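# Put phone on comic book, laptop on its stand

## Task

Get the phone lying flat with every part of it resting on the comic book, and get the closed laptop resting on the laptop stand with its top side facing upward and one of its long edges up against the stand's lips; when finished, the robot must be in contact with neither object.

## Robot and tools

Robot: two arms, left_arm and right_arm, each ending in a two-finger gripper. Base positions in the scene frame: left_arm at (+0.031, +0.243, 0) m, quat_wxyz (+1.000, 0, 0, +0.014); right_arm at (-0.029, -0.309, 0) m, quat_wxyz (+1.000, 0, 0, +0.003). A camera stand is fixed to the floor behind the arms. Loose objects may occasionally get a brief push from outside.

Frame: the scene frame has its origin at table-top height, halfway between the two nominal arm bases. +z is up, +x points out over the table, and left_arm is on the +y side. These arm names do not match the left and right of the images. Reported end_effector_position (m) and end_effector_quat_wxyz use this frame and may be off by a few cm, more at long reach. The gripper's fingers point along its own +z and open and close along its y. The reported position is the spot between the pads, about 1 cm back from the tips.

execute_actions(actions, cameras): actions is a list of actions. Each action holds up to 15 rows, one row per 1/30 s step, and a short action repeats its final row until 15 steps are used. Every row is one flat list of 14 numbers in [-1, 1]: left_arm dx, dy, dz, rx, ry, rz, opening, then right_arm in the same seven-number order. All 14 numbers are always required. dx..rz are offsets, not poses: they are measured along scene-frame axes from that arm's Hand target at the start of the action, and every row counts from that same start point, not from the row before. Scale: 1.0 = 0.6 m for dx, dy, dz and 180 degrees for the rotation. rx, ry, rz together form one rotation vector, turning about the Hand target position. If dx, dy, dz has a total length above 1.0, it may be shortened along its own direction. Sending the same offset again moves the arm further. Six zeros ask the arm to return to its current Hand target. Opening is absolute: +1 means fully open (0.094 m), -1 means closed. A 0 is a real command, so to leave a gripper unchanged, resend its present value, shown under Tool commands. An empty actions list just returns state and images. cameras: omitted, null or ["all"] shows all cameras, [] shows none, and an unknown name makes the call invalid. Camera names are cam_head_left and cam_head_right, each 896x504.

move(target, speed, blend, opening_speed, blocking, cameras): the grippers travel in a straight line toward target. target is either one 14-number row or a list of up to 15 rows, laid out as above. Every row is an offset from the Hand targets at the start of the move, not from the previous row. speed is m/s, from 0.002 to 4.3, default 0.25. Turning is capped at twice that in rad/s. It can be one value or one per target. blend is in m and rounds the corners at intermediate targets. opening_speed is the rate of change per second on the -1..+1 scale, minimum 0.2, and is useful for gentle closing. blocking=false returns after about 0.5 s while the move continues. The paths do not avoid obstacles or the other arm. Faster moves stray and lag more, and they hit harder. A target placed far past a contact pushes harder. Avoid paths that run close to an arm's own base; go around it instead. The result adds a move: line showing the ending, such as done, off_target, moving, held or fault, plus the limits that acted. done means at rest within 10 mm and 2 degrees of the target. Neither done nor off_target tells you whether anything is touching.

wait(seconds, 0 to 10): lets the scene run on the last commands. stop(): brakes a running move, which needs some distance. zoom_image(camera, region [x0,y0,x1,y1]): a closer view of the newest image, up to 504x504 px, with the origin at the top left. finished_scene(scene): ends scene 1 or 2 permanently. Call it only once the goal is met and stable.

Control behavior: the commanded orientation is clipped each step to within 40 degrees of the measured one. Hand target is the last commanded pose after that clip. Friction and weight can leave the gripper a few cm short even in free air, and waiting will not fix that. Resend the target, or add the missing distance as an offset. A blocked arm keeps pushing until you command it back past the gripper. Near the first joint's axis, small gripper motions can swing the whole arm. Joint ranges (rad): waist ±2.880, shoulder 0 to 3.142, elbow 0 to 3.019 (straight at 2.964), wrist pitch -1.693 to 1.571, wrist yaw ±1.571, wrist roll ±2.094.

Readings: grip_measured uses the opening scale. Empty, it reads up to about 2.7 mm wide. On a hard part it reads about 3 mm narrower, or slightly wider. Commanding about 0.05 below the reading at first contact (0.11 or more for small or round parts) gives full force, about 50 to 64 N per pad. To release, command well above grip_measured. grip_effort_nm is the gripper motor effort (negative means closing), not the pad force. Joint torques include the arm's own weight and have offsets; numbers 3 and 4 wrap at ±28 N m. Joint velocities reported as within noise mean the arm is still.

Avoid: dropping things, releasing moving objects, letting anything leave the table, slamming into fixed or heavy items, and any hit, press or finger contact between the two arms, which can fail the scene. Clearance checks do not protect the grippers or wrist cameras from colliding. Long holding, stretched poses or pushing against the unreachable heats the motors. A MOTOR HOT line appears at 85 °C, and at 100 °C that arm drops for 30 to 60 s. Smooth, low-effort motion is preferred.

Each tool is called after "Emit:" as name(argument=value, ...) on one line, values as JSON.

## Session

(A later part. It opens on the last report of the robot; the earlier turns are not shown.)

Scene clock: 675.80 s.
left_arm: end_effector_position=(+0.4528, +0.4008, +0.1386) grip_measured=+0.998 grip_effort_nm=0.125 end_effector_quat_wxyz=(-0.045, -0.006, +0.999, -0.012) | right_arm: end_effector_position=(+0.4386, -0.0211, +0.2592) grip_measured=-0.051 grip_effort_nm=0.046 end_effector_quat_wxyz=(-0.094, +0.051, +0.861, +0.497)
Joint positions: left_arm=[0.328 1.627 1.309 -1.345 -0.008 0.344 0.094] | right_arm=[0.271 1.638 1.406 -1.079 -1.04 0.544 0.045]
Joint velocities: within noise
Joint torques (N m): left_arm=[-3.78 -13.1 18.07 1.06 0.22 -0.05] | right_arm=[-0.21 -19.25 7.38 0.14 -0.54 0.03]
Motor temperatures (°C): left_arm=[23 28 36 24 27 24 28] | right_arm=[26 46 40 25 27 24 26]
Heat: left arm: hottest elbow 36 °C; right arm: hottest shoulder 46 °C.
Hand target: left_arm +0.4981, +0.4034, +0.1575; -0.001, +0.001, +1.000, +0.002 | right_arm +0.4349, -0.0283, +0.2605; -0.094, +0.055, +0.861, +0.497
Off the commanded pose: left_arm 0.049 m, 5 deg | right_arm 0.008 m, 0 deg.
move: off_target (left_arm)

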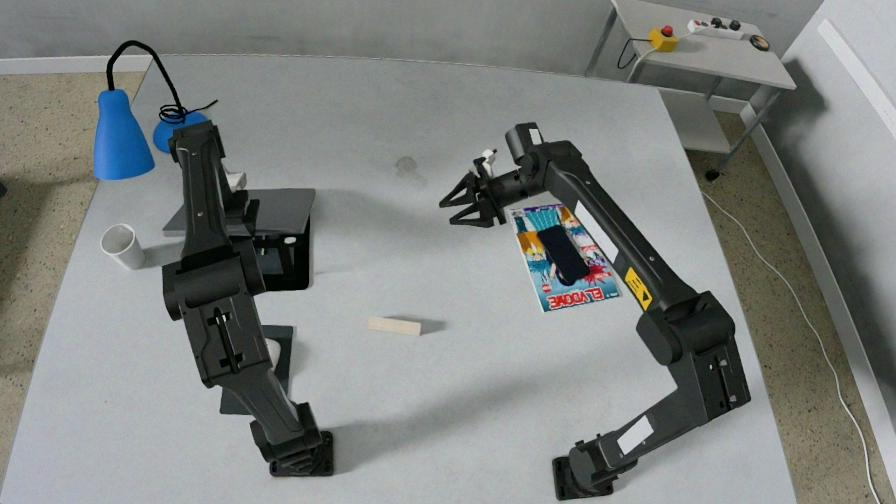

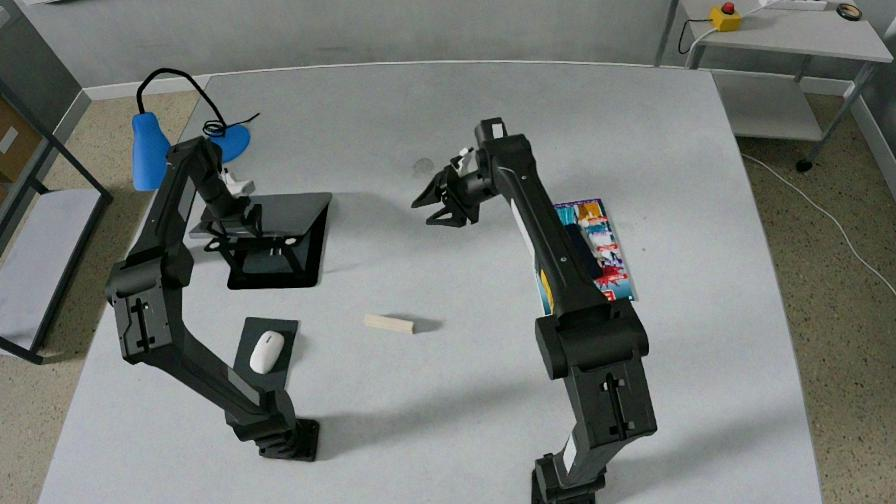

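Emit:
move(target=[0.04,0.0,0.0,0,0,0,1,0,0,0,0,0,0,-0.05], speed=0.04)

Emit:
zoom_image(camera="cam_head_left", region=[140, 180, 340, 310])

Emit:
zoom_image(camera="cam_head_right", region=[180, 180, 310, 290])

Scene clock: 681.03 s.
left_arm: end_effector_position=(+0.4676, +0.3991, +0.1391) grip_measured=+0.998 grip_effort_nm=0.125 end_effector_quat_wxyz=(-0.058, -0.009, +0.998, -0.015) | right_arm: end_effector_position=(+0.4386, -0.0211, +0.2592) grip_measured=-0.051 grip_effort_nm=0.051 end_effector_quat_wxyz=(-0.094, +0.051, +0.861, +0.497)
Joint positions: left_arm=[0.312 1.676 1.372 -1.386 -0.01 0.323 0.094] | right_arm=[0.271 1.638 1.406 -1.079 -1.04 0.544 0.045]
Joint velocities: within noise
Joint torques (N m): left_arm=[-3.08 -14.04 19.15 1.96 0.34 -0.07] | right_arm=[-0.21 -19.25 7.39 0.16 -0.54 0.03]
Motor temperatures (°C): left_arm=[23 28 37 24 27 24 28] | right_arm=[26 46 40 25 27 24 26]
Heat: left arm: hottest elbow 37 °C; right arm: hottest shoulder 46 °C.
Hand target: left_arm +0.5221, +0.4034, +0.1573; -0.001, +0.001, +1.000, +0.001 | right_arm +0.4349, -0.0283, +0.2605; -0.094, +0.055, +0.861, +0.497
Off the commanded pose: left_arm 0.058 m, 7 deg | right_arm 0.008 m, 0 deg.
move: off_target (left_arm)

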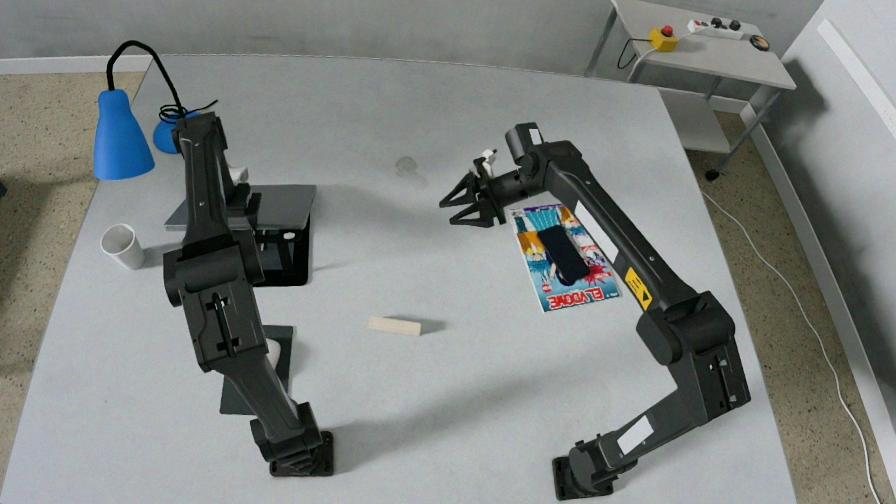

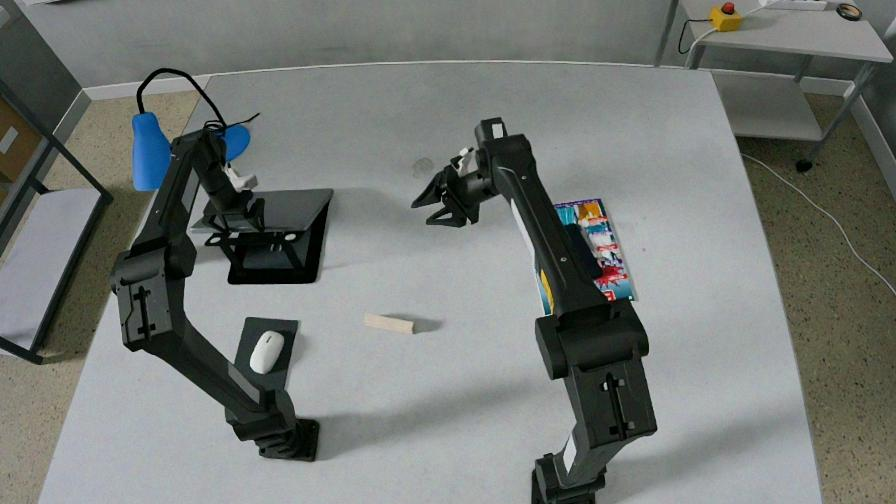

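Scaled by 2.520.

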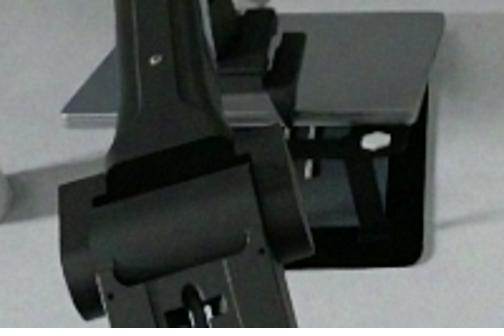

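Scaled by 3.877.

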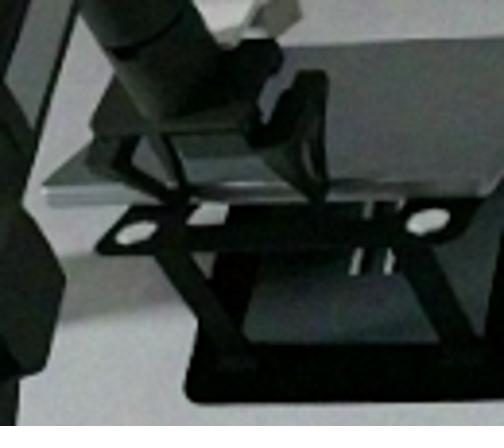

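Emit:
move(target=[[-0.17,0.0,0.01,0,0,0,1,0,0,0,0,0,0,-0.05],[-0.25,0.0,0.2,0,0,0,1,0,0,0,0,0,0,-0.05]], speed=[0.08,0.2])

Emit:
zoom_image(camera="cam_head_left", region=[140, 160, 340, 310])

Emit:
zoom_image(camera="cam_head_right", region=[140, 160, 340, 310])

Scene clock: 686.40 s.
left_arm: end_effector_position=(+0.3606, +0.3925, +0.2500) grip_measured=+0.998 grip_effort_nm=0.120 end_effector_quat_wxyz=(-0.029, +0.004, +1.000, -0.010) | right_arm: end_effector_position=(+0.4386, -0.0211, +0.2592) grip_measured=-0.051 grip_effort_nm=0.046 end_effector_quat_wxyz=(-0.094, +0.051, +0.861, +0.497)
Joint positions: left_arm=[0.396 1.326 1.282 -1.588 -0.006 0.432 0.094] | right_arm=[0.271 1.638 1.406 -1.079 -1.04 0.544 0.045]
Joint velocities: within noise
Joint torques (N m): left_arm=[-1.14 -12.16 16.59 -0.47 0.06 0.11] | right_arm=[-0.21 -19.25 7.39 0.14 -0.55 0.03]
Motor temperatures (°C): left_arm=[23 28 37 24 27 24 28] | right_arm=[26 45 40 25 27 24 26]
Heat: left arm: hottest elbow 37 °C; right arm: hottest shoulder 45 °C.
Hand target: left_arm +0.3721, +0.4035, +0.2774; -0.001, +0.001, +1.000, +0.001 | right_arm +0.4349, -0.0283, +0.2605; -0.094, +0.055, +0.861, +0.497
Off the commanded pose: left_arm 0.032 m, 4 deg | right_arm 0.008 m, 0 deg.
move: off_target (left_arm)

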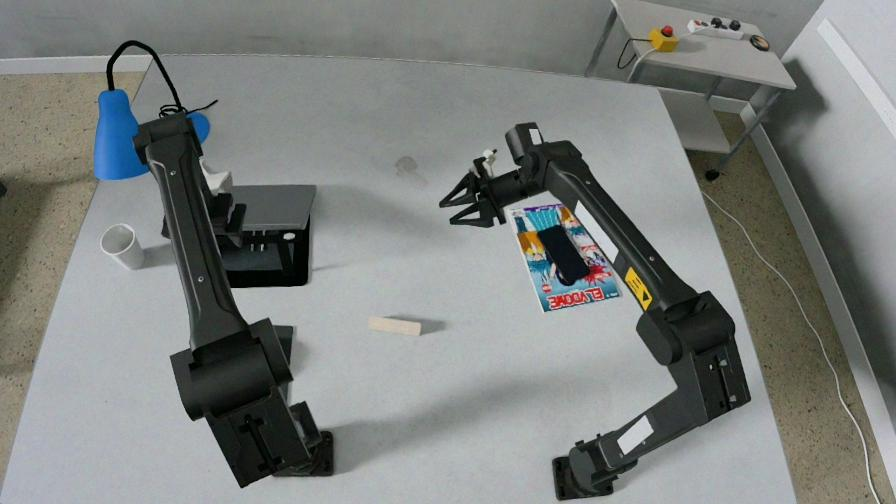

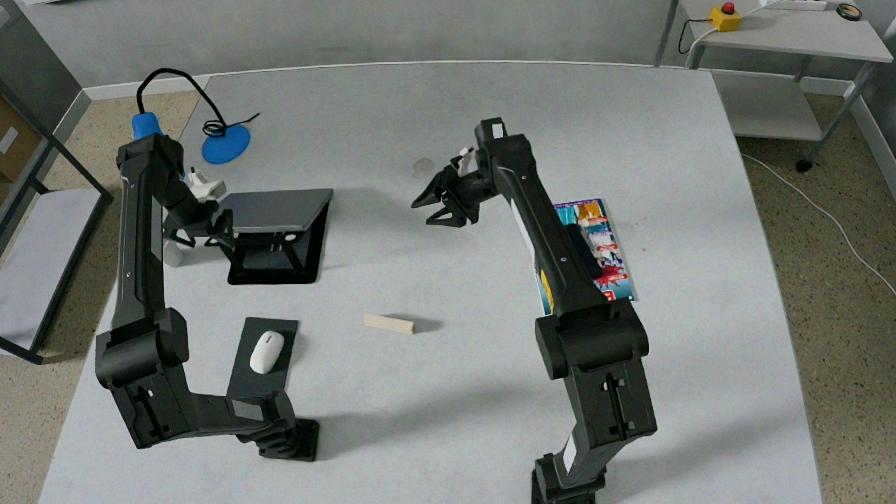

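Scaled by 2.520.

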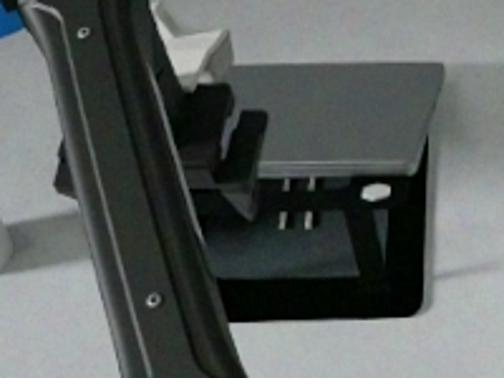

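Scaled by 2.520.

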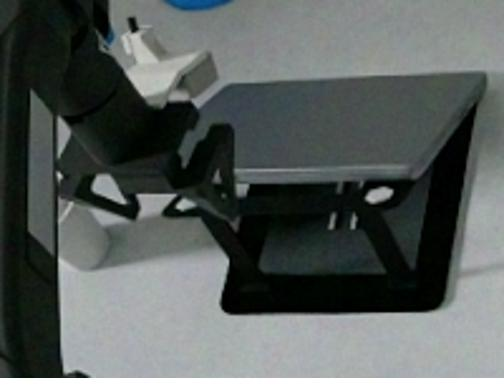

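Emit:
finished_scene(scene=1)

The scene is finished: the task was done.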